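# Press the red mushroom button until it latches

## Task

Press the red mushroom-head button down until it locks in place, without knocking its box over. Finish with no hand touching the button, and with every wooden crate, round tin and parts box still upright.

## Robot and tools

Robot: two arms, left_arm and right_arm, each ending in a 16-motor four-digit hand (index, middle, ring, thumb). right_arm has a right hand. left_arm has its mirror-image left hand. The calibrated bases in the scene frame are left_arm (+0.023, +0.316, 0) m with quat_wxyz (+1.000, 0, 0, -0.008), and right_arm (+0.013, -0.343, 0) m with quat_wxyz (+1.000, 0, 0, +0.003). A two-camera stand is fixed behind the arms.

Frames: the scene frame has its origin at table-top height, halfway between the nominal bases. +z is up, +x points out over the table, and left_arm sits on the +y side. Image left and right do not match these names. Each arm reports its hand pose, velocities, target and wrist-camera pose in its own base frame. Fixed cameras and the table use the scene frame. Motion offsets are expressed in the axes of the arm's current Hand target.

Hand point axes (right hand): +z runs along the straight fingers toward the tips. +x runs across the palm, away from the thumb. +y points out of the palm face, which lies at y = -0.062 m. Straight fingertips end near z = +0.122 m. A rigid mast sits at the wrist (x +0.05 to +0.10, z -0.16 to -0.11, out to y +0.06) and can strike things. On the left hand, +x points toward the thumb, so the mast's x values flip sign. Fingertips carry 3 cm rubber caps; everything else is hard plastic. The elbow sags, so the hand rests below its command; aim higher to compensate.

execute_actions(actions, cameras). actions is a list of actions. Each action is a table of at most 15 rows, one row per 1/30 s step, and lasts 0.5 s in total. If a table has fewer rows, its last row is repeated to fill the action. Every row holds exactly 48 numbers in [-1, 1], covering both arms even when only one moves:
- 1 to 6: left_arm dx, dy, dz, rx, ry, rz.
- 7 to 22: left hand's 16 hinge goals.
- 23 and 24: left current_limit and speed.
- 25 to 48: the same 24 entries for right_arm.

Pose numbers are offsets, not poses. They are measured from that arm's Hand target as it stood when the action began, in that target's own axes. Every row of one action refers to that same start, so rows do not add up within an action. Each new action or call starts from the updated target, so a repeated offset moves the arm again. Scale: 1.0 means 0.6 m for dx, dy, dz and 180 degrees for the rotation vector rx, ry, rz. All zeros re-requests the current target. Each step, the commanded orientation is clipped to within 40 degrees of the measured one, and position is served first. The hand often stops short of its target, and waiting does not close that gap. Send the remaining distance as a further offset. Very small moves may not start at all. To end a press against something, command the target back beyond where the hand actually is.

Hand numbers are absolute goals, not offsets. Each maps linearly between the hinge's two stops. The order for each hand is: index_mcp, index_abd, index_pip, index_dip, thumb_cmc, thumb_axl, thumb_mcp, thumb_ipl, middle_mcp, middle_abd, middle_pip, middle_dip, ring_mcp, ring_abd, ring_pip, ring_dip. The value that makes each hinge straight: _mcp +0.75, _abd 0.00, _pip +0.58, _dip +0.70, thumb_cmc +0.71, thumb_axl +0.68, thumb_mcp +0.23, thumb_ipl +0.17. Moving a finger hinge toward -1 curls it toward the palm. Moving _abd toward -1 swings the finger away from the thumb. Moving thumb_cmc toward -1 brings the thumb round in front of the palm. Keep this order in hand_goal, hand_measured, hand_current_ma and hand_state as well.

current_limit maps -1..+1 to 0..550 mA, with a floor of 11 mA. speed sets the goal slew to (speed+1)/2 of 8.5 rad/s. The starting values are +0.4 and -0.6, and the last written values persist. A 0 in a hand slot is a real goal. To leave a hand unchanged, copy back its hand_goal, hand_current_limit and hand_speed. A motor that stays at 495 mA or more for 5 s shuts off for 10 s.

Cameras: cam_head_left, cam_head_right, cam_high, cam_left_wrist, cam_right_wrist, each 672x504. Images come back only when actions is [] or when cameras names them. ["all"] returns every camera, [] returns none, and an unknown name makes the call invalid.

zoom_image(camera, region=[x0,y0,x1,y1]) gives a closer view of a region in pixels, measured from the top-left corner, at most 504x504. It works only on a camera in the newest images. read_manual(section="licences") returns licence text and does not move the robot. finished_scene(scene=1) ends the scene irreversibly, so the button must already be latched and the hand clear of it.

Results: for each arm you get end_effector_position (m) and end_effector_quat_wxyz in its base frame, which can be off by a few cm. You also get Hand target, Joint positions, velocities ("within noise" when still) and torques, the latter with an offset and including gravity. Torques 3 and 4 wrap at ±28 N m. Step readings are listed for some steps. The hand fields are hand_goal, hand_measured, hand_current_ma and hand_state (moving, goal, blocked, overload), plus hand_current_limit and hand_speed. "Actions left" appears while more than 25% remain. A MOTOR HOT line means 85 °C. At 100 °C the arm drops and is down for 30 to 60 s; stretched poses, loads and unreachable pushes cause heating. If an arm stops, hand commands sent during the stop are discarded.

Avoid: letting the arms touch or press each other, slamming, hard pushes into fixed or heavy objects, tipping the button box, upsetting the crate, tin or parts box, and anything leaving the table. The simulation keeps running while you think, holding the last command.

Each tool is called after "Request:" as name(argument=value, ...) on one line, values as JSON.

## Session

Request:
execute_actions(actions=[])

Scene clock: 0.00 s.
left_arm: end_effector_position=(+0.5198, +0.0569, +0.2432) hand_goal=(+0.754, +0.000, +0.576, +0.696, +0.714, +0.678, +0.226, +0.168, +0.754, +0.000, +0.576, +0.696, +0.754, +0.000, +0.576, +0.696) hand_measured=(+0.754, +0.000, +0.576, +0.696, +0.714, +0.678, +0.226, +0.168, +0.754, +0.000, +0.576, +0.696, +0.754, +0.000, +0.576, +0.696) hand_current_ma=(+0, +0, +0, +0, +0, +0, +0, +0, +0, +0, +0, +0, +0, +0, +0, +0) hand_state=(goal, goal, goal, goal, goal, goal, goal, goal, goal, goal, goal, goal, goal, goal, goal, goal) hand_current_limit=0.40 hand_speed=-0.60 end_effector_quat_wxyz=(+0.235, +0.884, -0.019, +0.403) | right_arm: end_effector_position=(+0.2089, -0.2290, +0.3032) hand_goal=(+0.754, +0.000, +0.576, +0.696, +0.714, +0.678, +0.226, +0.168, +0.754, +0.000, +0.576, +0.696, +0.754, +0.000, +0.576, +0.696) hand_measured=(+0.754, +0.000, +0.576, +0.696, +0.714, +0.678, +0.226, +0.168, +0.754, +0.000, +0.576, +0.696, +0.754, +0.000, +0.576, +0.696) hand_current_ma=(+0, +0, +0, +0, +0, +0, +0, +0, +0, +0, +0, +0, +0, +0, +0, +0) hand_state=(goal, goal, goal, goal, goal, goal, goal, goal, goal, goal, goal, goal, goal, goal, goal, goal) hand_current_limit=0.40 hand_speed=-0.60 end_effector_quat_wxyz=(+0.108, +0.683, -0.295, +0.659)
Joint positions: left_arm=[0.471 1.493 1.051 -0.477 0.781 1.809] | right_arm=[-0.59 0.306 0.472 -0.275 -0.02 1.814]
Joint velocities: within noise
Joint torques (N m): no reading
Heat: left arm: hottest elbow 32 °C; right arm: hottest elbow 33 °C.
Hand target: left_arm +0.5264, +0.0603, +0.2595; +0.227, +0.879, -0.027, +0.418 | right_arm +0.2089, -0.2289, +0.3173; +0.109, +0.676, -0.292, +0.668

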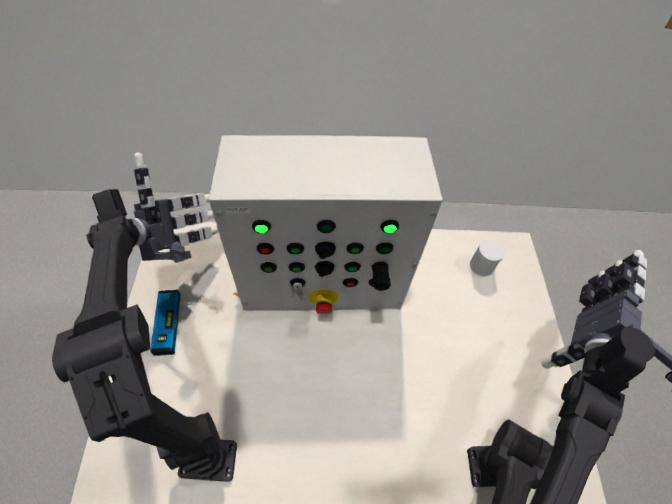

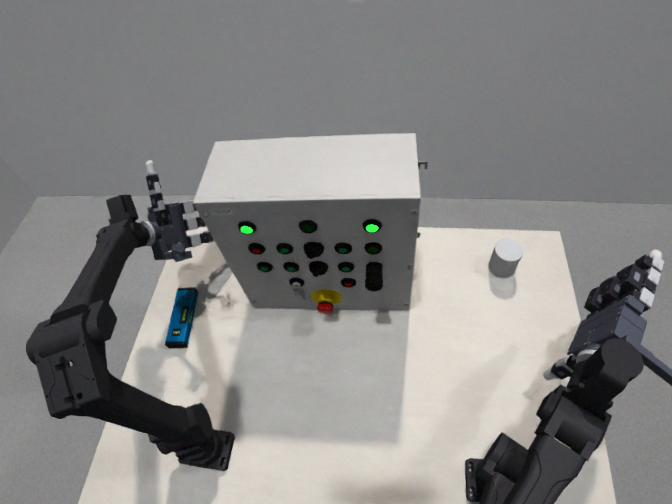

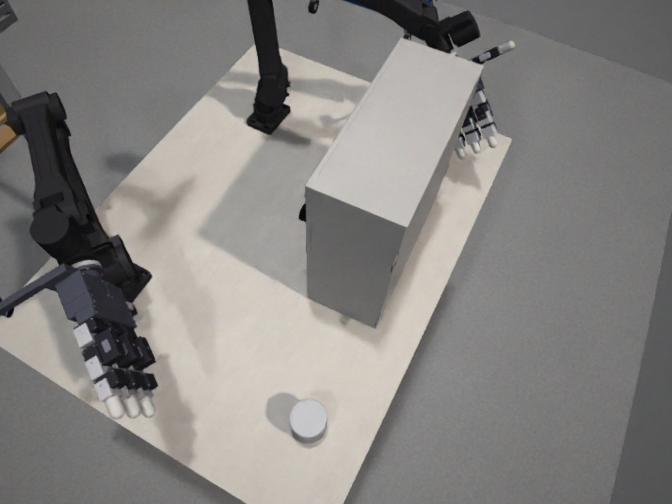

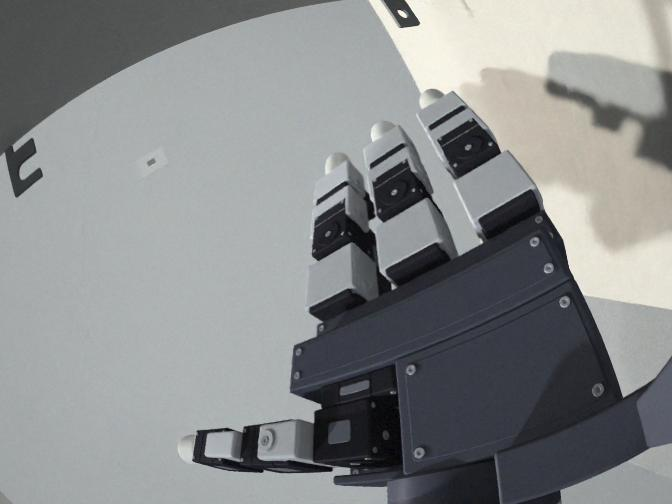

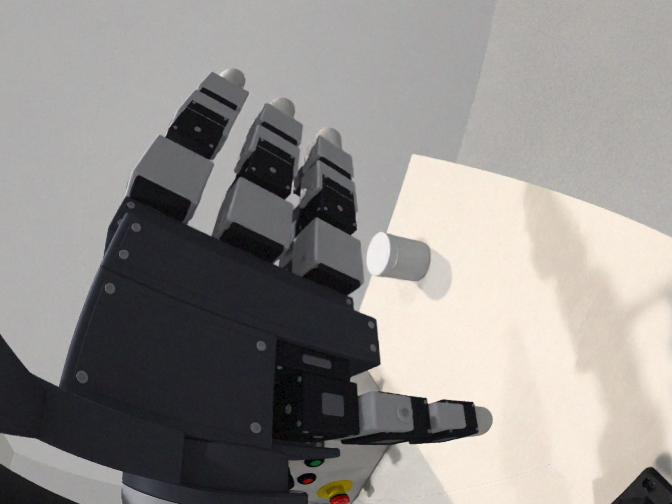

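Request:
zoom_image(camera="cam_head_left", region=[200, 200, 440, 340])

Request:
zoom_image(camera="cam_head_right", region=[190, 190, 430, 330])

Scaled by 2.100.

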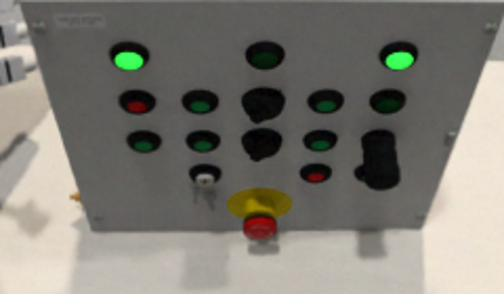

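Scaled by 2.100.

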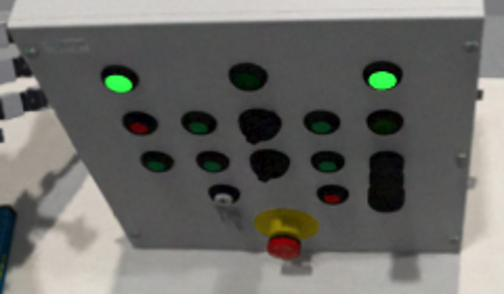

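Request:
execute_actions(actions=[[[0,0,0,0,0,0,0.754,0,0.576,0.696,0.714,0.678,0.226,0.168,0.754,0,0.576,0.696,0.754,0,0.576,0.696,0.4,-0.6,-0.0688,-0.1029,-0.0508,0,0,0,0.754,0,0.576,0.696,-0.571,0.678,0.226,0.168,-0.411,0,-0.518,0.116,-0.411,0,-0.518,0.116,0.6,-0.6]],[[0,0,0,0,0,0,0.754,0,0.576,0.696,0.714,0.678,0.226,0.168,0.754,0,0.576,0.696,0.754,0,0.576,0.696,0.4,-0.6,-0.0688,-0.1029,-0.0508,0,0,0,0.754,0,0.576,0.696,-0.571,0.678,0.226,0.168,-0.411,0,-0.518,0.116,-0.411,0,-0.518,0.116,0.6,-0.6]],[[0,0,0,0,0,0,0.754,0,0.576,0.696,0.714,0.678,0.226,0.168,0.754,0,0.576,0.696,0.754,0,0.576,0.696,0.4,-0.6,-0.0688,-0.1029,-0.0508,0.1285,0.011,-0.0826,0.754,0,0.576,0.696,-0.571,0.678,0.226,0.168,-0.411,0,-0.518,0.116,-0.411,0,-0.518,0.116,0.6,-0.6]]], cameras=["cam_head_left"])

Scene clock: 347.43 s.
left_arm: end_effector_position=(+0.5198, +0.0569, +0.2432) hand_goal=(+0.754, +0.000, +0.576, +0.696, +0.714, +0.678, +0.226, +0.168, +0.754, +0.000, +0.576, +0.696, +0.754, +0.000, +0.576, +0.696) hand_measured=(+0.754, +0.000, +0.576, +0.696, +0.716, +0.678, +0.226, +0.168, +0.754, +0.000, +0.576, +0.696, +0.756, +0.000, +0.576, +0.696) hand_current_ma=(+4, +0, +3, +0, +7, -3, -2, -1, +3, +0, +3, +0, +4, +0, +3, +0) hand_state=(goal, goal, goal, goal, goal, goal, goal, goal, goal, goal, goal, goal, goal, goal, goal, goal) hand_current_limit=0.40 hand_speed=-0.60 end_effector_quat_wxyz=(+0.235, +0.884, -0.019, +0.403) | right_arm: end_effector_position=(+0.2396, -0.0027, +0.2529) hand_goal=(+0.754, +0.000, +0.576, +0.696, -0.570, +0.678, +0.226, +0.168, -0.410, +0.000, -0.518, +0.116, -0.410, +0.000, -0.518, +0.116) hand_measured=(+0.752, +0.002, +0.576, +0.696, -0.550, +0.678, +0.226, +0.168, -0.408, +0.002, -0.514, +0.120, -0.408, +0.002, -0.516, +0.118) hand_current_ma=(+0, +0, +0, +0, +15, +0, +0, +0, +1, +0, +1, +1, +1, +0, +1, +0) hand_state=(goal, goal, goal, goal, blocked, goal, goal, goal, goal, goal, goal, goal, goal, goal, goal, goal) hand_current_limit=0.60 hand_speed=-0.60 end_effector_quat_wxyz=(+0.059, +0.710, -0.069, +0.699)
Joint positions: left_arm=[0.471 1.493 1.051 -0.477 0.781 1.809] | right_arm=[0.926 0.332 0.238 0.056 1.108 1.616]
Joint torques (N m): left_arm=[-1.44 -8.06 9.13 1.89 0.86 0.03] | right_arm=[2.32 3.55 9.8 2.11 0.13 -0.56]
Heat: left arm: hottest elbow 46 °C; right arm: hottest elbow 54 °C.
Hand target: left_arm +0.5264, +0.0603, +0.2595; +0.227, +0.879, -0.027, +0.418 | right_arm +0.2400, +0.0001, +0.2499; +0.062, +0.704, -0.061, +0.705
Off the commanded pose: left_arm 0.018 m, 2 deg | right_arm 0.004 m, 1 deg.
Step readings (end_effector_position of left_arm | right_arm):
0: (+0.5198, +0.0569, +0.2432) | (+0.2089, -0.2290, +0.3032)
1: (+0.5198, +0.0569, +0.2432) | (+0.2083, -0.2293, +0.3033)
2: (+0.5198, +0.0569, +0.2432) | (+0.2060, -0.2292, +0.3043)
4: (+0.5198, +0.0569, +0.2432) | (+0.2052, -0.2196, +0.3064)
8: (+0.5198, +0.0569, +0.2432) | (+0.2148, -0.1852, +0.3088)
15: (+0.5198, +0.0569, +0.2432) | (+0.2148, -0.1617, +0.3061)
16: (+0.5198, +0.0569, +0.2432) | (+0.2146, -0.1601, +0.3054)
17: (+0.5198, +0.0569, +0.2432) | (+0.2138, -0.1578, +0.3038)
19: (+0.5198, +0.0569, +0.2432) | (+0.2150, -0.1465, +0.2988)
23: (+0.5198, +0.0569, +0.2432) | (+0.2250, -0.1131, +0.2854)
30: (+0.5198, +0.0569, +0.2432) | (+0.2277, -0.0860, +0.2766)
31: (+0.5198, +0.0569, +0.2432) | (+0.2285, -0.0837, +0.2757)
32: (+0.5198, +0.0569, +0.2432) | (+0.2316, -0.0786, +0.2740)
34: (+0.5198, +0.0569, +0.2432) | (+0.2404, -0.0593, +0.2668)
38: (+0.5198, +0.0569, +0.2432) | (+0.2457, -0.0218, +0.2483)
45: (+0.5198, +0.0569, +0.2432) | (+0.2407, -0.0043, +0.2485)
Images, in order (width x height): cam_head_left 672x504.

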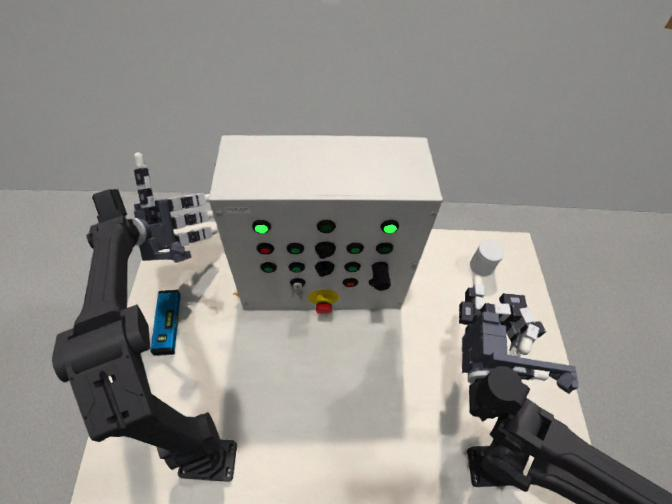

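Request:
execute_actions(actions=[[[0,0,0,0,0,0,0.754,0,0.576,0.696,0.714,0.678,0.226,0.168,0.754,0,0.576,0.696,0.754,0,0.576,0.696,0.4,-0.6,-0.0604,-0.1198,-0.0529,0,0,0,0.754,0,0.576,0.696,-0.571,0.678,0.226,0.168,-0.411,0,-0.518,0.116,-0.411,0,-0.518,0.116,0.6,-0.6]],[[0,0,0,0,0,0,0.754,0,0.576,0.696,0.714,0.678,0.226,0.168,0.754,0,0.576,0.696,0.754,0,0.576,0.696,0.4,-0.6,-0.0604,-0.1198,-0.0529,0,0,0,0.754,0,0.576,0.696,-0.571,0.678,0.226,0.168,-0.411,0,-0.518,0.116,-0.411,0,-0.518,0.116,0.6,-0.6]],[[0,0,0,0,0,0,0.754,0,0.576,0.696,0.714,0.678,0.226,0.168,0.754,0,0.576,0.696,0.754,0,0.576,0.696,0.4,-0.6,-0.0604,-0.1198,-0.0529,0,0,0,0.754,0,0.576,0.696,-0.571,0.678,0.226,0.168,-0.411,0,-0.518,0.116,-0.411,0,-0.518,0.116,0.6,-0.6]],[[0,0,0,0,0,0,0.754,0,0.576,0.696,0.714,0.678,0.226,0.168,0.754,0,0.576,0.696,0.754,0,0.576,0.696,0.4,-0.6,-0.0604,-0.1198,-0.0529,0.1203,0,0,0.754,0,0.576,0.696,-0.571,0.678,0.226,0.168,-0.411,0,-0.518,0.116,-0.411,0,-0.518,0.116,0.6,-0.6]]], cameras=["all"])

Scene clock: 367.67 s.
left_arm: end_effector_position=(+0.5198, +0.0569, +0.2432) hand_goal=(+0.754, +0.000, +0.576, +0.696, +0.714, +0.678, +0.226, +0.168, +0.754, +0.000, +0.576, +0.696, +0.754, +0.000, +0.576, +0.696) hand_measured=(+0.754, +0.000, +0.576, +0.696, +0.716, +0.678, +0.226, +0.168, +0.754, +0.000, +0.576, +0.696, +0.756, +0.000, +0.576, +0.696) hand_current_ma=(+4, +0, +3, +0, +7, -3, -2, -1, +3, +0, +3, +0, +4, +0, +3, +0) hand_state=(goal, goal, goal, goal, goal, goal, goal, goal, goal, goal, goal, goal, goal, goal, goal, goal) hand_current_limit=0.40 hand_speed=-0.60 end_effector_quat_wxyz=(+0.235, +0.884, -0.019, +0.403) | right_arm: end_effector_position=(+0.2037, +0.1404, +0.1761) hand_goal=(+0.754, +0.000, +0.576, +0.696, -0.570, +0.678, +0.226, +0.168, -0.410, +0.000, -0.518, +0.116, -0.410, +0.000, -0.518, +0.116) hand_measured=(+0.754, +0.002, +0.576, +0.696, -0.550, +0.678, +0.226, +0.168, -0.408, +0.002, -0.516, +0.118, -0.408, +0.002, -0.516, +0.118) hand_current_ma=(+0, +0, +0, +0, +15, +0, +0, +0, +0, +0, +1, +1, +0, +0, +0, +0) hand_state=(goal, goal, goal, goal, blocked, goal, goal, goal, goal, goal, goal, goal, goal, goal, goal, goal) hand_current_limit=0.60 hand_speed=-0.60 end_effector_quat_wxyz=(-0.052, +0.723, +0.091, +0.683)
Joint positions: left_arm=[0.471 1.493 1.051 -0.477 0.781 1.809] | right_arm=[1.48 0.835 0.17 0.453 1.271 1.725]
Joint torques (N m): left_arm=[-1.44 -8 9.13 1.89 0.86 0.02] | right_arm=[2.32 0.03 7.72 1.89 0.32 -0.38]
Heat: left arm: hottest elbow 46 °C; right arm: hottest elbow 53 °C.
Hand target: left_arm +0.5264, +0.0603, +0.2595; +0.227, +0.879, -0.027, +0.418 | right_arm +0.2019, +0.1419, +0.1717; -0.058, +0.719, +0.089, +0.686
Off the commanded pose: left_arm 0.018 m, 2 deg | right_arm 0.005 m, 1 deg.
led back after a hold (right arm): the arm was led back toward your command in small steps, so it may still be short of it.
Step readings (end_effector_position of left_arm | right_arm):
0: (+0.5198, +0.0569, +0.2432) | (+0.2396, -0.0028, +0.2529)
1: (+0.5198, +0.0569, +0.2432) | (+0.2394, -0.0028, +0.2530)
2: (+0.5198, +0.0569, +0.2432) | (+0.2375, -0.0026, +0.2521)
4: (+0.5198, +0.0569, +0.2432) | (+0.2354, +0.0096, +0.2464)
8: (+0.5198, +0.0569, +0.2432) | (+0.2322, +0.0480, +0.2270)
15: (+0.5198, +0.0569, +0.2432) | (+0.2227, +0.0674, +0.2108)
16: (+0.5198, +0.0569, +0.2432) | (+0.2222, +0.0682, +0.2101) HELD (not all sent) right_arm
17: (+0.5198, +0.0569, +0.2432) | (+0.2222, +0.0688, +0.2097) HELD (not all sent) right_arm
19: (+0.5198, +0.0569, +0.2432) | (+0.2222, +0.0688, +0.2097) HELD (not all sent) right_arm
23: (+0.5198, +0.0569, +0.2432) | (+0.2225, +0.0690, +0.2100) HELD (not all sent) right_arm
30: (+0.5198, +0.0569, +0.2432) | (+0.2225, +0.0689, +0.2102) HELD (not all sent) right_arm
31: (+0.5198, +0.0569, +0.2432) | (+0.2225, +0.0689, +0.2102) HELD (not all sent) right_arm
32: (+0.5198, +0.0569, +0.2432) | (+0.2225, +0.0689, +0.2102) HELD (not all sent) right_arm
34: (+0.5198, +0.0569, +0.2432) | (+0.2225, +0.0689, +0.2102) HELD (not all sent) right_arm
38: (+0.5198, +0.0569, +0.2432) | (+0.2225, +0.0689, +0.2102) HELD (not all sent) right_arm
45: (+0.5198, +0.0569, +0.2432) | (+0.2225, +0.0689, +0.2102) HELD (not all sent) right_arm
46: (+0.5198, +0.0569, +0.2432) | (+0.2225, +0.0690, +0.2102)
47: (+0.5198, +0.0569, +0.2432) | (+0.2229, +0.0694, +0.2101)
49: (+0.5198, +0.0569, +0.2432) | (+0.2238, +0.0738, +0.2093)
53: (+0.5198, +0.0569, +0.2432) | (+0.2206, +0.0973, +0.1999)
60: (+0.5198, +0.0569, +0.2432) | (+0.2057, +0.1339, +0.1807)
HELD (not all sent) right_arm: steps 16 to 45.
pose unreachable (right arm): on one or more control steps of this call, first in action 1 (counted from 0), this arm could not follow its commanded pose, so it was not sent that pose on those steps. It may still have moved: this result reports where it is.
cause: moving toward the commanded pose would bring two parts of the arm too close to each other (joints 4 (wrist pitch) to 6 (wrist roll) lie between them).

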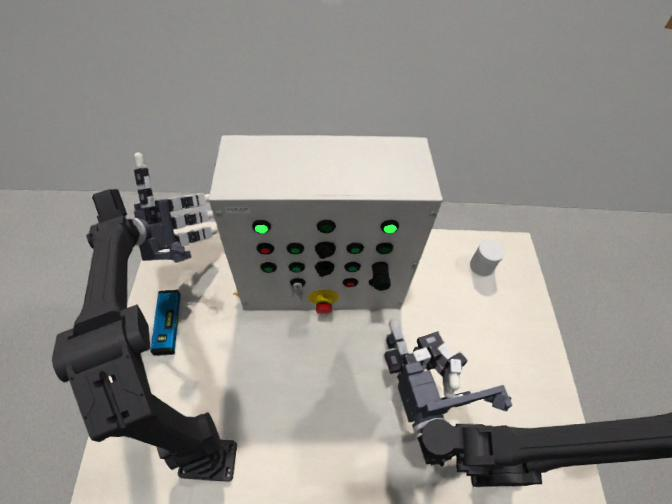

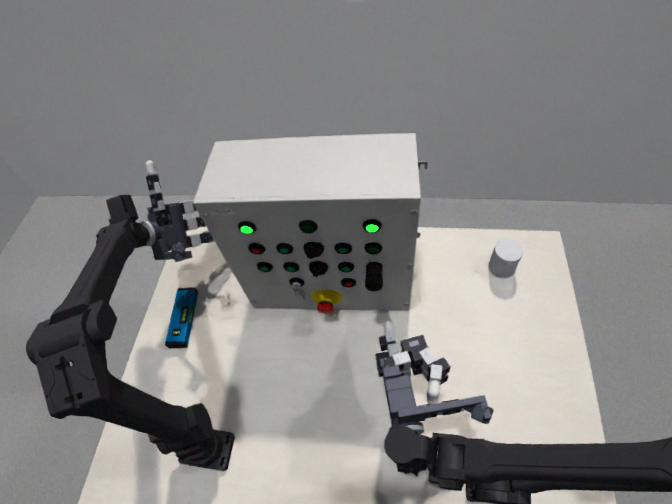

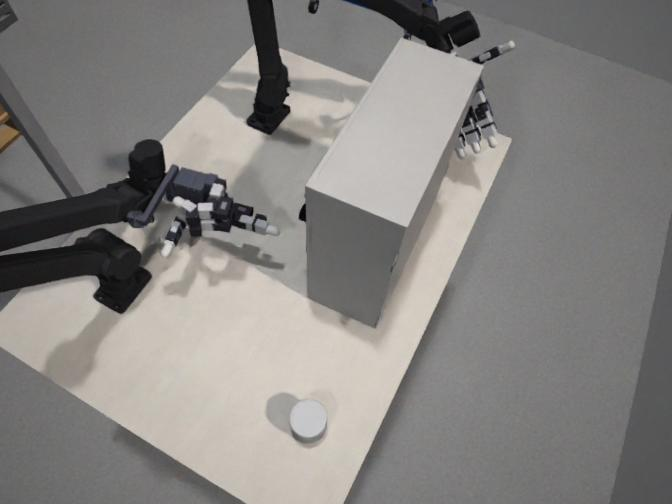

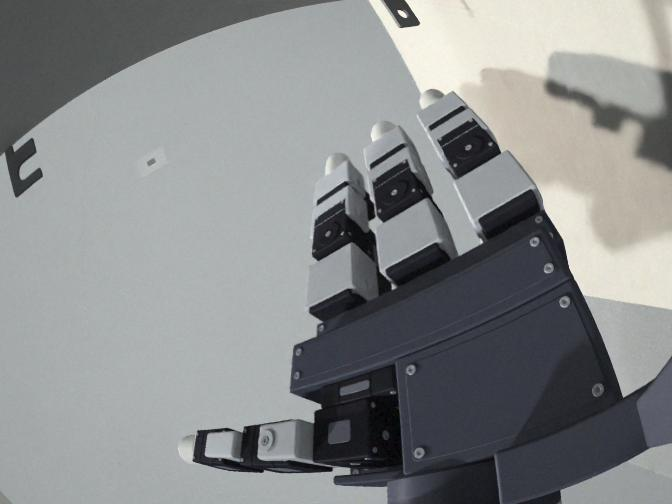

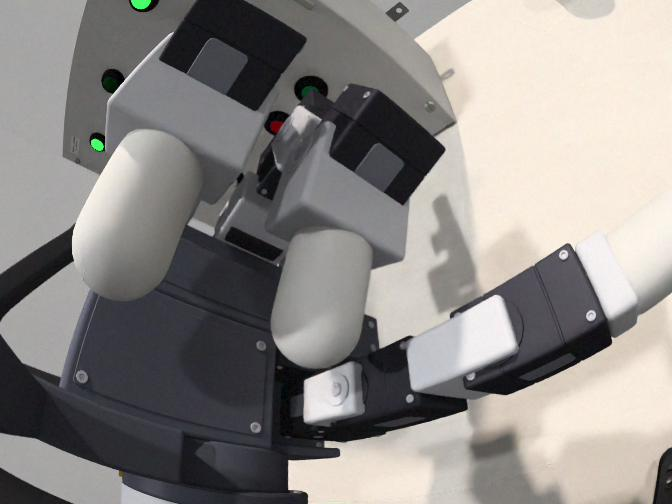

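Request:
execute_actions(actions=[[[0,0,0,0,0,0,0.754,0,0.576,0.696,0.714,0.678,0.226,0.168,0.754,0,0.576,0.696,0.754,0,0.576,0.696,0.4,-0.6,-0.0538,-0.1267,0.025,0,0,0,0.754,0,0.576,0.696,-0.571,0.678,0.226,0.168,-0.411,0,-0.518,0.116,-0.411,0,-0.518,0.116,0.6,-0.6]],[[0,0,0,0,0,0,0.754,0,0.576,0.696,0.714,0.678,0.226,0.168,0.754,0,0.576,0.696,0.754,0,0.576,0.696,0.4,-0.6,-0.0538,-0.1267,0.025,0.0336,0.0168,0.0115,0.754,0,0.576,0.696,-0.571,0.678,0.226,0.168,-0.411,0,-0.518,0.116,-0.411,0,-0.518,0.116,0.6,-0.6]]], cameras=["all"])

Scene clock: 421.87 s.
left_arm: end_effector_position=(+0.5198, +0.0569, +0.2432) hand_goal=(+0.754, +0.000, +0.576, +0.696, +0.714, +0.678, +0.226, +0.168, +0.754, +0.000, +0.576, +0.696, +0.754, +0.000, +0.576, +0.696) hand_measured=(+0.754, +0.000, +0.576, +0.696, +0.716, +0.678, +0.226, +0.168, +0.754, +0.000, +0.576, +0.696, +0.756, +0.000, +0.576, +0.696) hand_current_ma=(+4, +0, +3, +0, +7, -3, -2, -1, +3, +0, +3, +0, +4, +0, +3, +0) hand_state=(goal, goal, goal, goal, goal, goal, goal, goal, goal, goal, goal, goal, goal, goal, goal, goal) hand_current_limit=0.40 hand_speed=-0.60 end_effector_quat_wxyz=(+0.235, +0.884, -0.019, +0.403) | right_arm: end_effector_position=(+0.1954, +0.2835, +0.0991) hand_goal=(+0.754, +0.000, +0.576, +0.696, -0.570, +0.678, +0.226, +0.168, -0.410, +0.000, -0.518, +0.116, -0.410, +0.000, -0.518, +0.116) hand_measured=(+0.754, +0.002, +0.576, +0.696, -0.550, +0.678, +0.226, +0.168, -0.408, +0.002, -0.516, +0.118, -0.408, +0.002, -0.516, +0.118) hand_current_ma=(+0, +0, +0, +0, +15, +0, +0, +0, +0, +0, +0, +1, +0, +0, +0, +0) hand_state=(goal, goal, goal, goal, goal, goal, goal, goal, goal, goal, goal, goal, goal, goal, goal, goal) hand_current_limit=0.60 hand_speed=-0.60 end_effector_quat_wxyz=(-0.104, +0.710, +0.113, +0.687)
Joint positions: left_arm=[0.471 1.493 1.051 -0.477 0.781 1.809] | right_arm=[1.556 1.67 0.396 1.164 1.247 1.666]
Joint torques (N m): left_arm=[-1.44 -8 9.13 1.89 0.86 0.03] | right_arm=[1.2 -7.12 5.97 1.98 0.07 -0.59]
Heat: left arm: hottest elbow 46 °C; right arm: hottest elbow 47 °C.
Hand target: left_arm +0.5264, +0.0603, +0.2595; +0.227, +0.879, -0.027, +0.418 | right_arm +0.1969, +0.2935, +0.0998; -0.111, +0.699, +0.111, +0.698
Off the commanded pose: left_arm 0.018 m, 2 deg | right_arm 0.010 m, 2 deg.
Step readings (end_effector_position of left_arm | right_arm):
0: (+0.5198, +0.0569, +0.2432) | (+0.2037, +0.1404, +0.1761)
1: (+0.5198, +0.0569, +0.2432) | (+0.2036, +0.1406, +0.1758)
2: (+0.5198, +0.0569, +0.2432) | (+0.2029, +0.1422, +0.1735)
4: (+0.5198, +0.0569, +0.2432) | (+0.2001, +0.1526, +0.1626)
8: (+0.5198, +0.0569, +0.2432) | (+0.1945, +0.1820, +0.1368)
15: (+0.5198, +0.0569, +0.2432) | (+0.1947, +0.2062, +0.1300)
16: (+0.5198, +0.0569, +0.2432) | (+0.1949, +0.2078, +0.1301)
17: (+0.5198, +0.0569, +0.2432) | (+0.1951, +0.2112, +0.1290)
19: (+0.5198, +0.0569, +0.2432) | (+0.1956, +0.2265, +0.1227)
23: (+0.5198, +0.0569, +0.2432) | (+0.1937, +0.2644, +0.1050)
30: (+0.5198, +0.0569, +0.2432) | (+0.1944, +0.2819, +0.0949)

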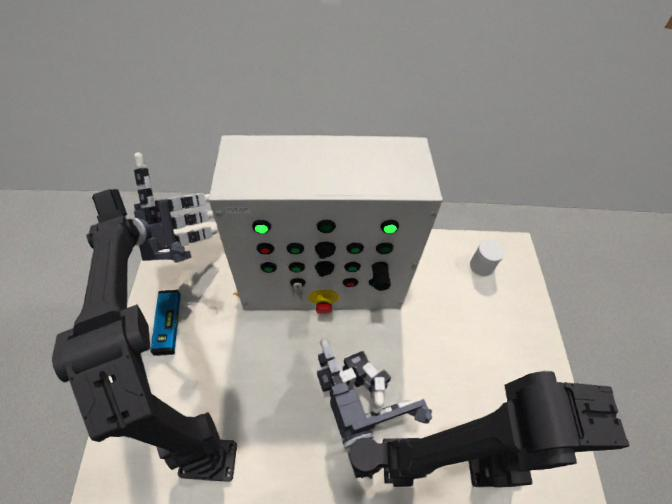

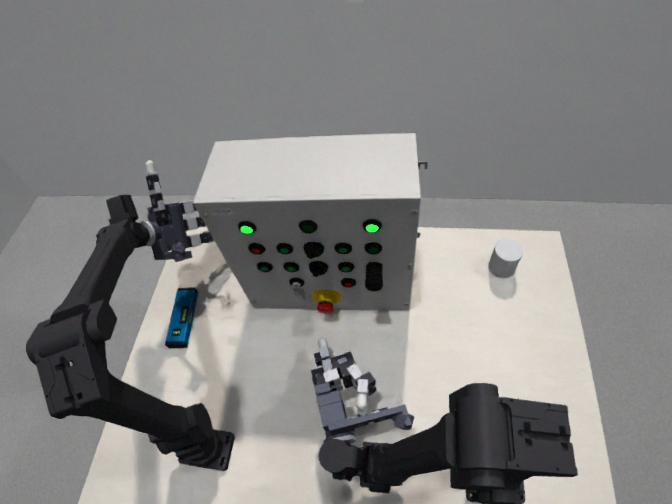

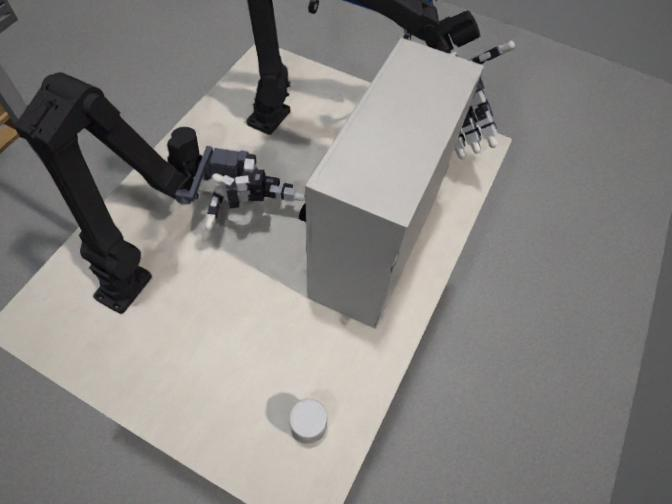

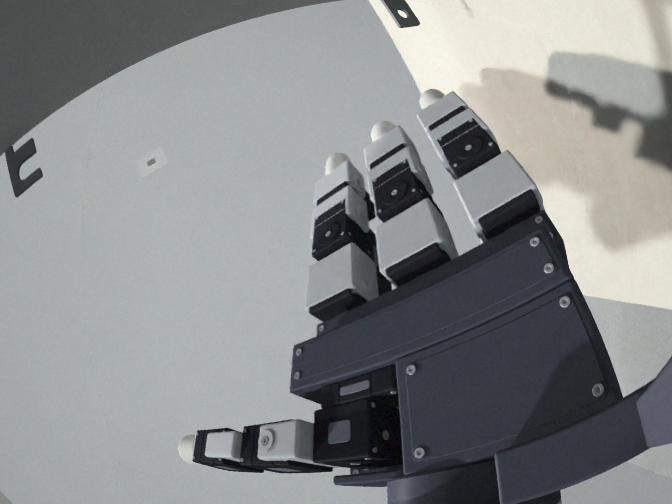

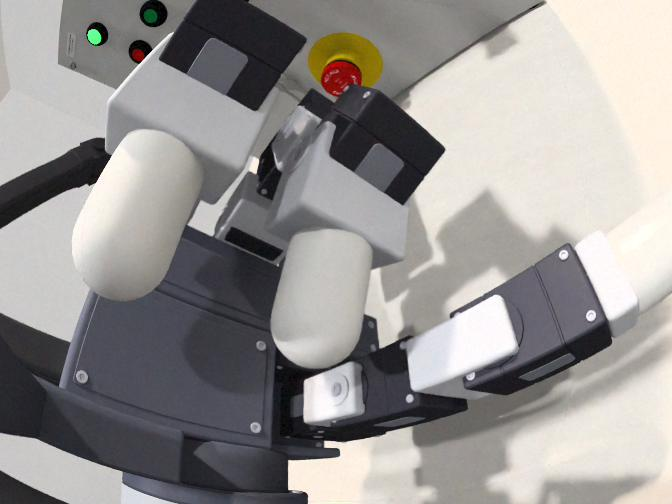

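Request:
zoom_image(camera="cam_head_left", region=[270, 270, 390, 390])

Request:
zoom_image(camera="cam_head_right", region=[270, 270, 390, 390])

Request:
zoom_image(camera="cam_right_wrist", region=[220, 0, 460, 240])

Request:
zoom_image(camera="cam_high", region=[200, 120, 360, 280])

Scaled by 4.200.

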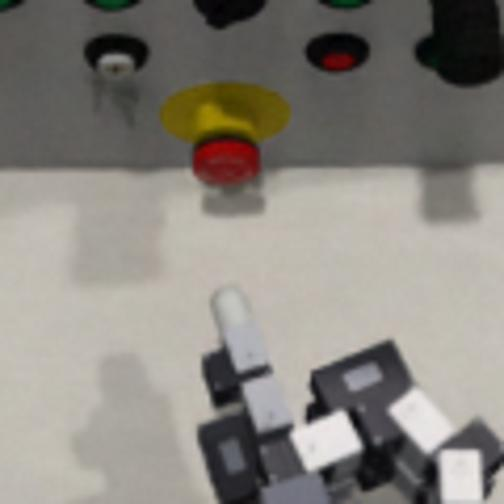

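Scaled by 4.200.

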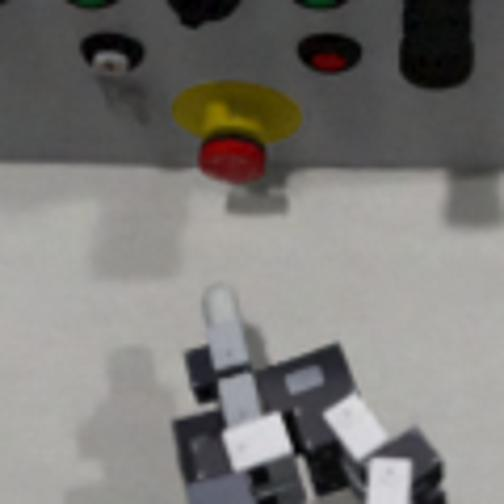

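Scaled by 2.100 from the camera's 672x504 image, which has a finer 960x720 frame.

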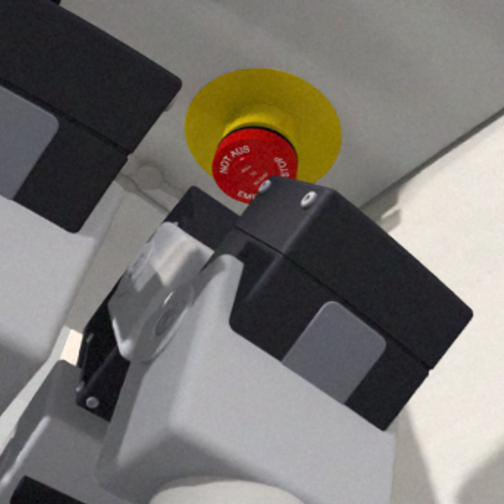

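Scaled by 3.150.

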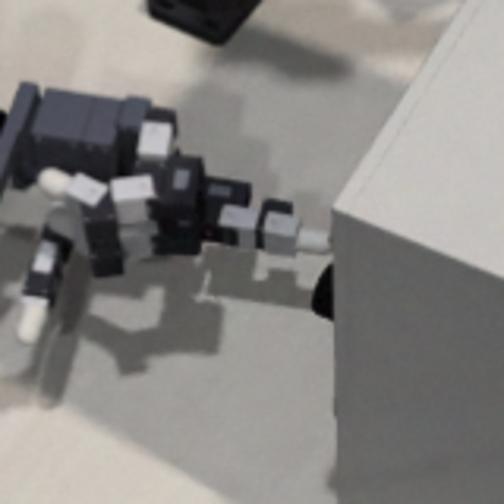

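Request:
execute_actions(actions=[[[0,0,0,0,0,0,0.754,0,0.576,0.696,0.714,0.678,0.226,0.168,0.754,0,0.576,0.696,0.754,0,0.576,0.696,0.4,-0.6,0.0067,0.0253,0.0882,0,0,0,0.754,0,0.576,0.696,-0.571,0.678,0.226,0.168,-0.411,0,-0.518,0.116,-0.411,0,-0.518,0.116,0.6,-0.6]]], cameras=["cam_head_left","cam_head_right","cam_right_wrist"])

Request:
zoom_image(camera="cam_head_left", region=[270, 270, 390, 390])

Request:
zoom_image(camera="cam_head_right", region=[270, 270, 390, 390])

Scene clock: 502.53 s.
left_arm: end_effector_position=(+0.5198, +0.0569, +0.2432) hand_goal=(+0.754, +0.000, +0.576, +0.696, +0.714, +0.678, +0.226, +0.168, +0.754, +0.000, +0.576, +0.696, +0.754, +0.000, +0.576, +0.696) hand_measured=(+0.754, +0.000, +0.576, +0.696, +0.716, +0.678, +0.226, +0.168, +0.754, +0.000, +0.576, +0.696, +0.756, +0.000, +0.576, +0.696) hand_current_ma=(+4, +0, +3, +0, +7, -3, -2, -1, +3, +0, +3, +0, +4, +0, +3, +0) hand_state=(goal, goal, goal, goal, goal, goal, goal, goal, goal, goal, goal, goal, goal, goal, goal, goal) hand_current_limit=0.40 hand_speed=-0.60 end_effector_quat_wxyz=(+0.235, +0.884, -0.019, +0.403) | right_arm: end_effector_position=(+0.2483, +0.2879, +0.1028) hand_goal=(+0.754, +0.000, +0.576, +0.696, -0.570, +0.678, +0.226, +0.168, -0.410, +0.000, -0.518, +0.116, -0.410, +0.000, -0.518, +0.116) hand_measured=(+0.754, +0.002, +0.576, +0.696, -0.550, +0.678, +0.226, +0.168, -0.410, +0.002, -0.516, +0.118, -0.410, +0.002, -0.516, +0.118) hand_current_ma=(+0, +0, +0, +0, +15, +0, +0, +0, +0, +0, +0, +1, +0, +0, +0, +0) hand_state=(goal, goal, goal, goal, goal, goal, goal, goal, goal, goal, goal, goal, goal, goal, goal, goal) hand_current_limit=0.60 hand_speed=-0.60 end_effector_quat_wxyz=(-0.107, +0.702, +0.116, +0.695)
Joint positions: left_arm=[0.471 1.493 1.051 -0.477 0.781 1.809] | right_arm=[1.393 1.709 0.415 1.268 1.075 1.582]
Joint torques (N m): left_arm=[-1.44 -8.06 9.13 1.89 0.86 0.02] | right_arm=[1.2 -7.77 5.97 2.29 -0.02 -0.58]
Heat: left arm: hottest elbow 46 °C; right arm: hottest elbow 42 °C.
Hand target: left_arm +0.5264, +0.0603, +0.2595; +0.227, +0.879, -0.027, +0.418 | right_arm +0.2519, +0.2954, +0.1038; -0.111, +0.699, +0.111, +0.698
Off the commanded pose: left_arm 0.018 m, 2 deg | right_arm 0.008 m, 1 deg.
Step readings (end_effector_position of left_arm | right_arm):
0: (+0.5198, +0.0569, +0.2432) | (+0.1954, +0.2834, +0.0992)
1: (+0.5198, +0.0569, +0.2432) | (+0.1956, +0.2842, +0.0992)
2: (+0.5198, +0.0569, +0.2432) | (+0.1977, +0.2876, +0.0992)
4: (+0.5198, +0.0569, +0.2432) | (+0.2091, +0.2940, +0.1003)
8: (+0.5198, +0.0569, +0.2432) | (+0.2371, +0.2882, +0.1041)
15: (+0.5198, +0.0569, +0.2432) | (+0.2479, +0.2864, +0.1012)
Images, in order (width x height): cam_head_left 672x504, cam_head_right 672x504, cam_right_wrist 672x504.

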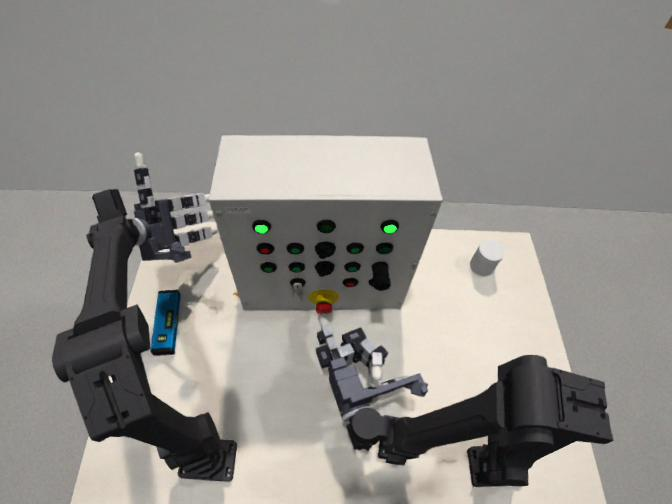

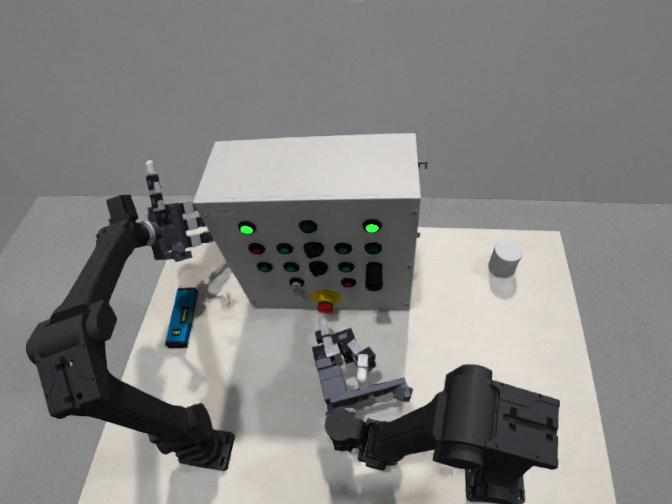

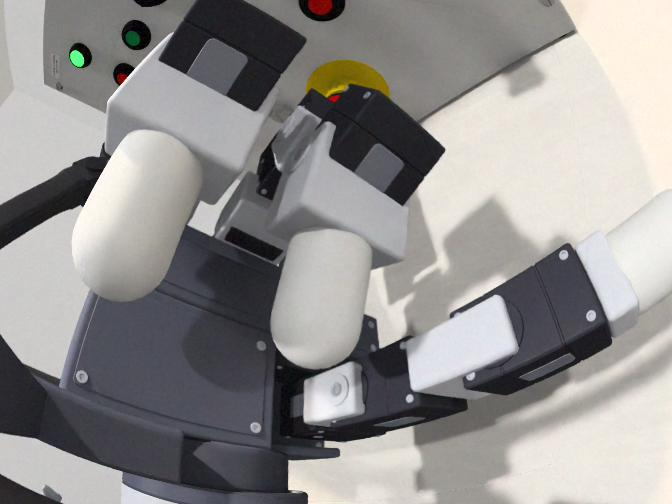

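Scaled by 4.200.

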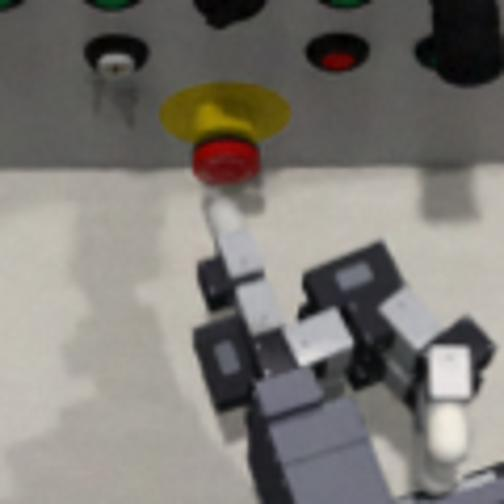

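Scaled by 4.200.

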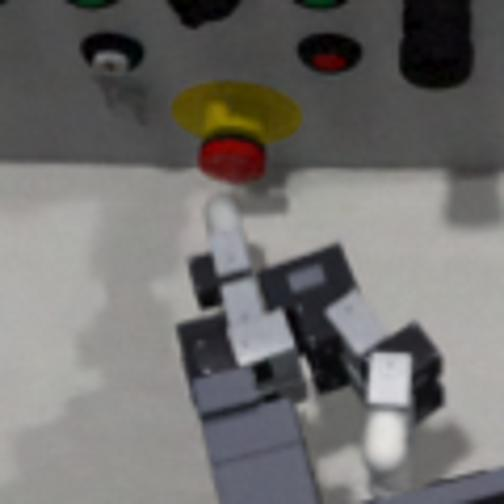

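Request:
execute_actions(actions=[[[0,0,0,0,0,0,0.754,0,0.576,0.696,0.714,0.678,0.226,0.168,0.754,0,0.576,0.696,0.754,0,0.576,0.696,0.4,-0.6,0.005,0.014,0.027,0,0,0,0.754,0,0.576,0.696,-0.571,0.678,0.226,0.168,-0.411,0,-0.518,0.116,-0.411,0,-0.518,0.116,0.6,-0.6]],[[0,0,0,0,0,0,0.754,0,0.576,0.696,0.714,0.678,0.226,0.168,0.754,0,0.576,0.696,0.754,0,0.576,0.696,0.4,-0.6,0,0.0062,0.019,0,0,0,0.754,0,0.576,0.696,-0.571,0.678,0.226,0.168,-0.411,0,-0.518,0.116,-0.411,0,-0.518,0.116,0.6,-0.6]],[[0,0,0,0,0,0,0.754,0,0.576,0.696,0.714,0.678,0.226,0.168,0.754,0,0.576,0.696,0.754,0,0.576,0.696,0.4,-0.6,0,0.0062,0.019,0,0,0,0.754,0,0.576,0.696,-0.571,0.678,0.226,0.168,-0.411,0,-0.518,0.116,-0.411,0,-0.518,0.116,0.6,-0.6]]], cameras=["cam_head_left","cam_head_right","cam_right_wrist"])

Request:
zoom_image(camera="cam_head_left", region=[270, 270, 390, 390])

Request:
zoom_image(camera="cam_head_right", region=[270, 270, 390, 390])

Scene clock: 528.03 s.
left_arm: end_effector_position=(+0.5198, +0.0569, +0.2432) hand_goal=(+0.754, +0.000, +0.576, +0.696, +0.714, +0.678, +0.226, +0.168, +0.754, +0.000, +0.576, +0.696, +0.754, +0.000, +0.576, +0.696) hand_measured=(+0.754, +0.000, +0.576, +0.696, +0.716, +0.678, +0.226, +0.168, +0.754, +0.000, +0.576, +0.696, +0.756, +0.000, +0.576, +0.696) hand_current_ma=(+4, +0, +3, +0, +7, -3, -2, -1, +3, +0, +3, +0, +4, +0, +3, +0) hand_state=(goal, goal, goal, goal, goal, goal, goal, goal, goal, goal, goal, goal, goal, goal, goal, goal) hand_current_limit=0.40 hand_speed=-0.60 end_effector_quat_wxyz=(+0.235, +0.884, -0.019, +0.403) | right_arm: end_effector_position=(+0.2749, +0.2925, +0.1041) hand_goal=(+0.754, +0.000, +0.576, +0.696, -0.570, +0.678, +0.226, +0.168, -0.410, +0.000, -0.518, +0.116, -0.410, +0.000, -0.518, +0.116) hand_measured=(+0.738, -0.006, +0.558, +0.686, -0.550, +0.678, +0.226, +0.168, -0.410, +0.002, -0.516, +0.118, -0.410, +0.002, -0.516, +0.118) hand_current_ma=(-12, -1, -12, -5, +15, +0, +0, +0, +0, +0, +0, +1, +0, +0, +0, +0) hand_state=(goal, goal, goal, goal, goal, goal, goal, goal, goal, goal, goal, goal, goal, goal, goal, goal) hand_current_limit=0.60 hand_speed=-0.60 end_effector_quat_wxyz=(-0.122, +0.699, +0.129, +0.693)
Joint positions: left_arm=[0.471 1.493 1.051 -0.477 0.781 1.809] | right_arm=[1.313 1.709 0.422 1.268 0.955 1.577]
Joint torques (N m): left_arm=[-1.44 -8 9.11 1.91 0.86 0.03] | right_arm=[-2.84 -8.06 7.02 1.55 -0.18 -0.53]
Heat: left arm: hottest elbow 46 °C; right arm: hottest elbow 41 °C.
Hand target: left_arm +0.5264, +0.0603, +0.2595; +0.227, +0.879, -0.027, +0.418 | right_arm +0.2938, +0.2925, +0.1068; -0.111, +0.699, +0.111, +0.698
Off the commanded pose: left_arm 0.018 m, 2 deg | right_arm 0.019 m, 3 deg.
Step readings (end_effector_position of left_arm | right_arm):
0: (+0.5198, +0.0569, +0.2432) | (+0.2483, +0.2879, +0.1029)
1: (+0.5198, +0.0569, +0.2432) | (+0.2483, +0.2883, +0.1029)
2: (+0.5198, +0.0569, +0.2432) | (+0.2493, +0.2891, +0.1028)
4: (+0.5198, +0.0569, +0.2432) | (+0.2532, +0.2912, +0.1030)
8: (+0.5198, +0.0569, +0.2432) | (+0.2620, +0.2877, +0.1033)
15: (+0.5198, +0.0569, +0.2432) | (+0.2655, +0.2856, +0.1033)
16: (+0.5198, +0.0569, +0.2432) | (+0.2656, +0.2859, +0.1033)
17: (+0.5198, +0.0569, +0.2432) | (+0.2662, +0.2863, +0.1033)
19: (+0.5198, +0.0569, +0.2432) | (+0.2686, +0.2877, +0.1034)
23: (+0.5198, +0.0569, +0.2432) | (+0.2724, +0.2880, +0.1041)
30: (+0.5198, +0.0569, +0.2432) | (+0.2725, +0.2885, +0.1041)
31: (+0.5198, +0.0569, +0.2432) | (+0.2725, +0.2886, +0.1041)
32: (+0.5198, +0.0569, +0.2432) | (+0.2727, +0.2894, +0.1041)
34: (+0.5198, +0.0569, +0.2432) | (+0.2737, +0.2908, +0.1041)
38: (+0.5198, +0.0569, +0.2432) | (+0.2748, +0.2919, +0.1041)
45: (+0.5198, +0.0569, +0.2432) | (+0.2749, +0.2924, +0.1041)
Images, in order (width x height): cam_head_left 672x504, cam_head_right 672x504, cam_right_wrist 672x504.

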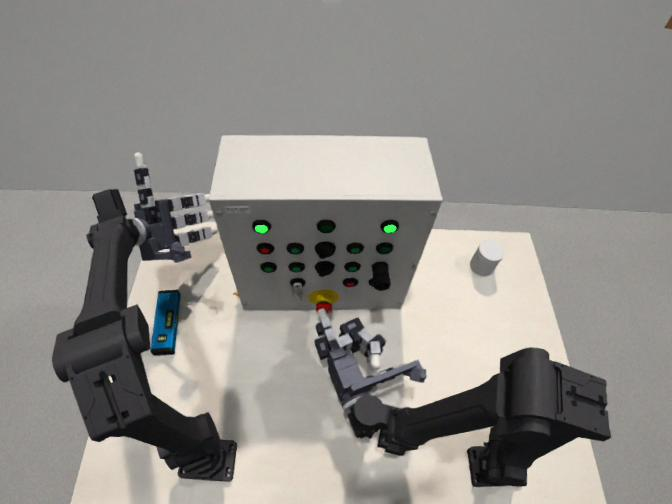

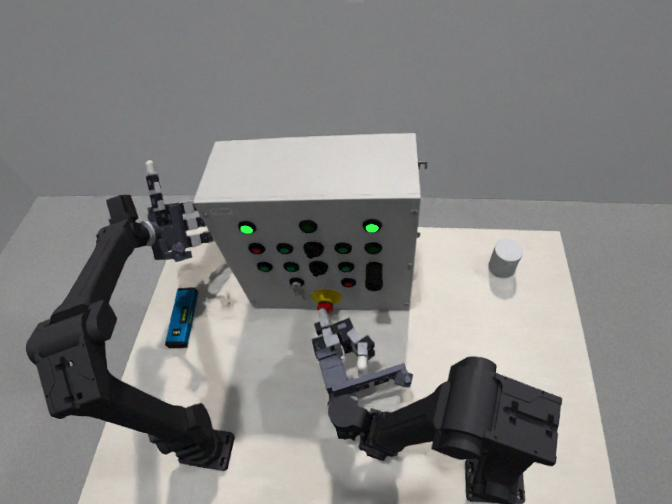

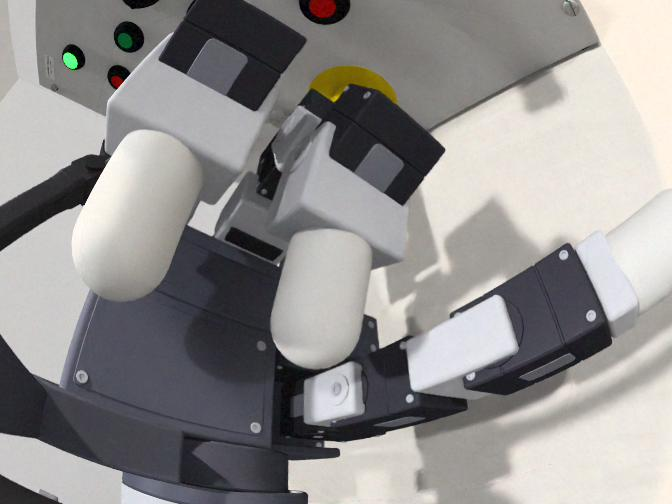

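Scaled by 4.200.

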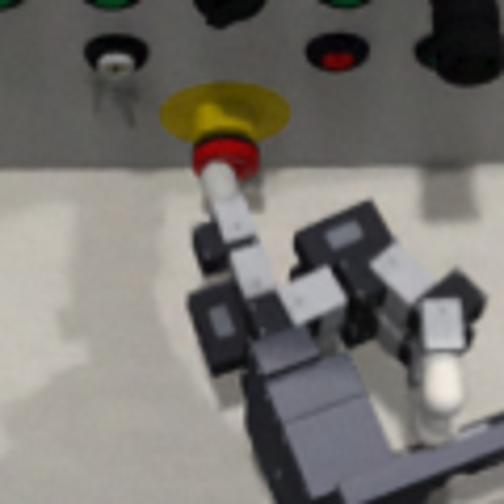

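Scaled by 4.200.

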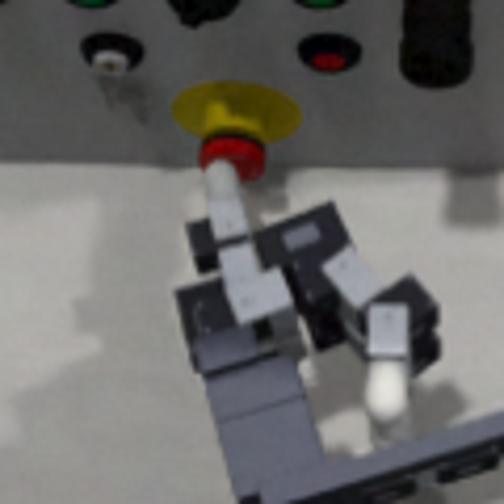

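Request:
execute_actions(actions=[[[0,0,0,0,0,0,0.754,0,0.576,0.696,0.714,0.678,0.226,0.168,0.754,0,0.576,0.696,0.754,0,0.576,0.696,0.4,-0.6,0,0.0157,0.0265,0,0,0,0.754,0,0.576,0.696,-0.571,0.678,0.226,0.168,-0.411,0,-0.518,0.116,-0.411,0,-0.518,0.116,0.6,-0.6]],[[0,0,0,0,0,0,0.754,0,0.576,0.696,0.714,0.678,0.226,0.168,0.754,0,0.576,0.696,0.754,0,0.576,0.696,0.4,-0.6,0,0.0157,0.0265,0,0,0,0.754,0,0.576,0.696,-0.571,0.678,0.226,0.168,-0.411,0,-0.518,0.116,-0.411,0,-0.518,0.116,0.6,-0.6]]], cameras=["cam_head_left"])

Request:
zoom_image(camera="cam_head_left", region=[270, 270, 390, 390])

Scene clock: 539.40 s.
left_arm: end_effector_position=(+0.5198, +0.0569, +0.2432) hand_goal=(+0.754, +0.000, +0.576, +0.696, +0.714, +0.678, +0.226, +0.168, +0.754, +0.000, +0.576, +0.696, +0.754, +0.000, +0.576, +0.696) hand_measured=(+0.754, +0.000, +0.576, +0.696, +0.716, +0.678, +0.226, +0.168, +0.754, +0.000, +0.576, +0.696, +0.756, +0.000, +0.576, +0.696) hand_current_ma=(+4, +0, +3, +0, +7, -3, -2, -1, +3, +0, +3, +0, +4, +0, +3, +0) hand_state=(goal, goal, goal, goal, goal, goal, goal, goal, goal, goal, goal, goal, goal, goal, goal, goal) hand_current_limit=0.40 hand_speed=-0.60 end_effector_quat_wxyz=(+0.235, +0.884, -0.019, +0.403) | right_arm: end_effector_position=(+0.2870, +0.2949, +0.1000) hand_goal=(+0.754, +0.000, +0.576, +0.696, -0.570, +0.678, +0.226, +0.168, -0.410, +0.000, -0.518, +0.116, -0.410, +0.000, -0.518, +0.116) hand_measured=(+0.720, -0.072, +0.526, +0.664, -0.550, +0.678, +0.226, +0.168, -0.408, +0.002, -0.516, +0.118, -0.408, +0.002, -0.516, +0.118) hand_current_ma=(-38, -98, -68, -33, +15, +0, +0, +0, +0, +0, +0, +1, +0, +0, +0, +0) hand_state=(blocked, blocked, blocked, blocked, goal, goal, goal, goal, goal, goal, goal, goal, goal, goal, goal, goal) hand_current_limit=0.60 hand_speed=-0.60 end_effector_quat_wxyz=(-0.139, +0.698, +0.157, +0.685)
Joint positions: left_arm=[0.471 1.493 1.051 -0.477 0.781 1.809] | right_arm=[1.27 1.709 0.406 1.268 0.848 1.577]
Joint torques (N m): left_arm=[-1.44 -8.06 9.13 1.89 0.86 0.03] | right_arm=[-8.47 -8.12 8.75 1.55 0.1 -0.56]
Heat: left arm: hottest elbow 46 °C; right arm: hottest elbow 42 °C.
Hand target: left_arm +0.5264, +0.0603, +0.2595; +0.227, +0.879, -0.027, +0.418 | right_arm +0.3299, +0.2844, +0.1068; -0.111, +0.699, +0.111, +0.698
Off the commanded pose: left_arm 0.018 m, 2 deg | right_arm 0.045 m, 6 deg.
Step readings (end_effector_position of left_arm | right_arm):
0: (+0.5198, +0.0569, +0.2432) | (+0.2749, +0.2925, +0.1041)
1: (+0.5198, +0.0569, +0.2432) | (+0.2750, +0.2926, +0.1041)
2: (+0.5198, +0.0569, +0.2432) | (+0.2758, +0.2934, +0.1041)
4: (+0.5198, +0.0569, +0.2432) | (+0.2772, +0.2954, +0.1038)
8: (+0.5198, +0.0569, +0.2432) | (+0.2785, +0.2962, +0.1030)
15: (+0.5198, +0.0569, +0.2432) | (+0.2789, +0.2961, +0.1026)
16: (+0.5198, +0.0569, +0.2432) | (+0.2790, +0.2962, +0.1025)
17: (+0.5198, +0.0569, +0.2432) | (+0.2797, +0.2968, +0.1024)
19: (+0.5198, +0.0569, +0.2432) | (+0.2830, +0.2969, +0.1019)
23: (+0.5198, +0.0569, +0.2432) | (+0.2865, +0.2950, +0.1004)
30: (+0.5198, +0.0569, +0.2432) | (+0.2870, +0.2948, +0.1000)
Images, in order (width x height): cam_head_left 672x504.

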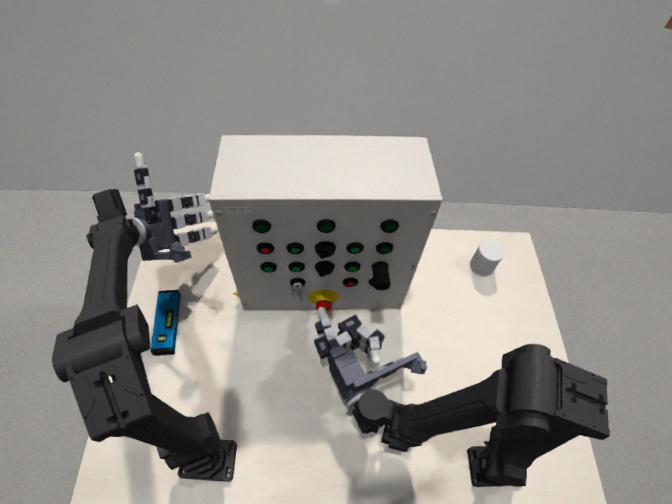

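Scaled by 4.200.

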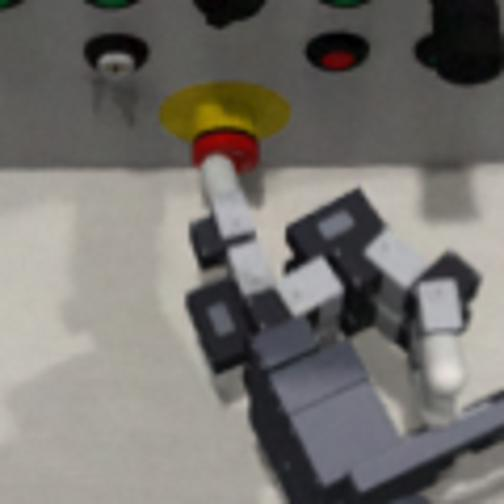

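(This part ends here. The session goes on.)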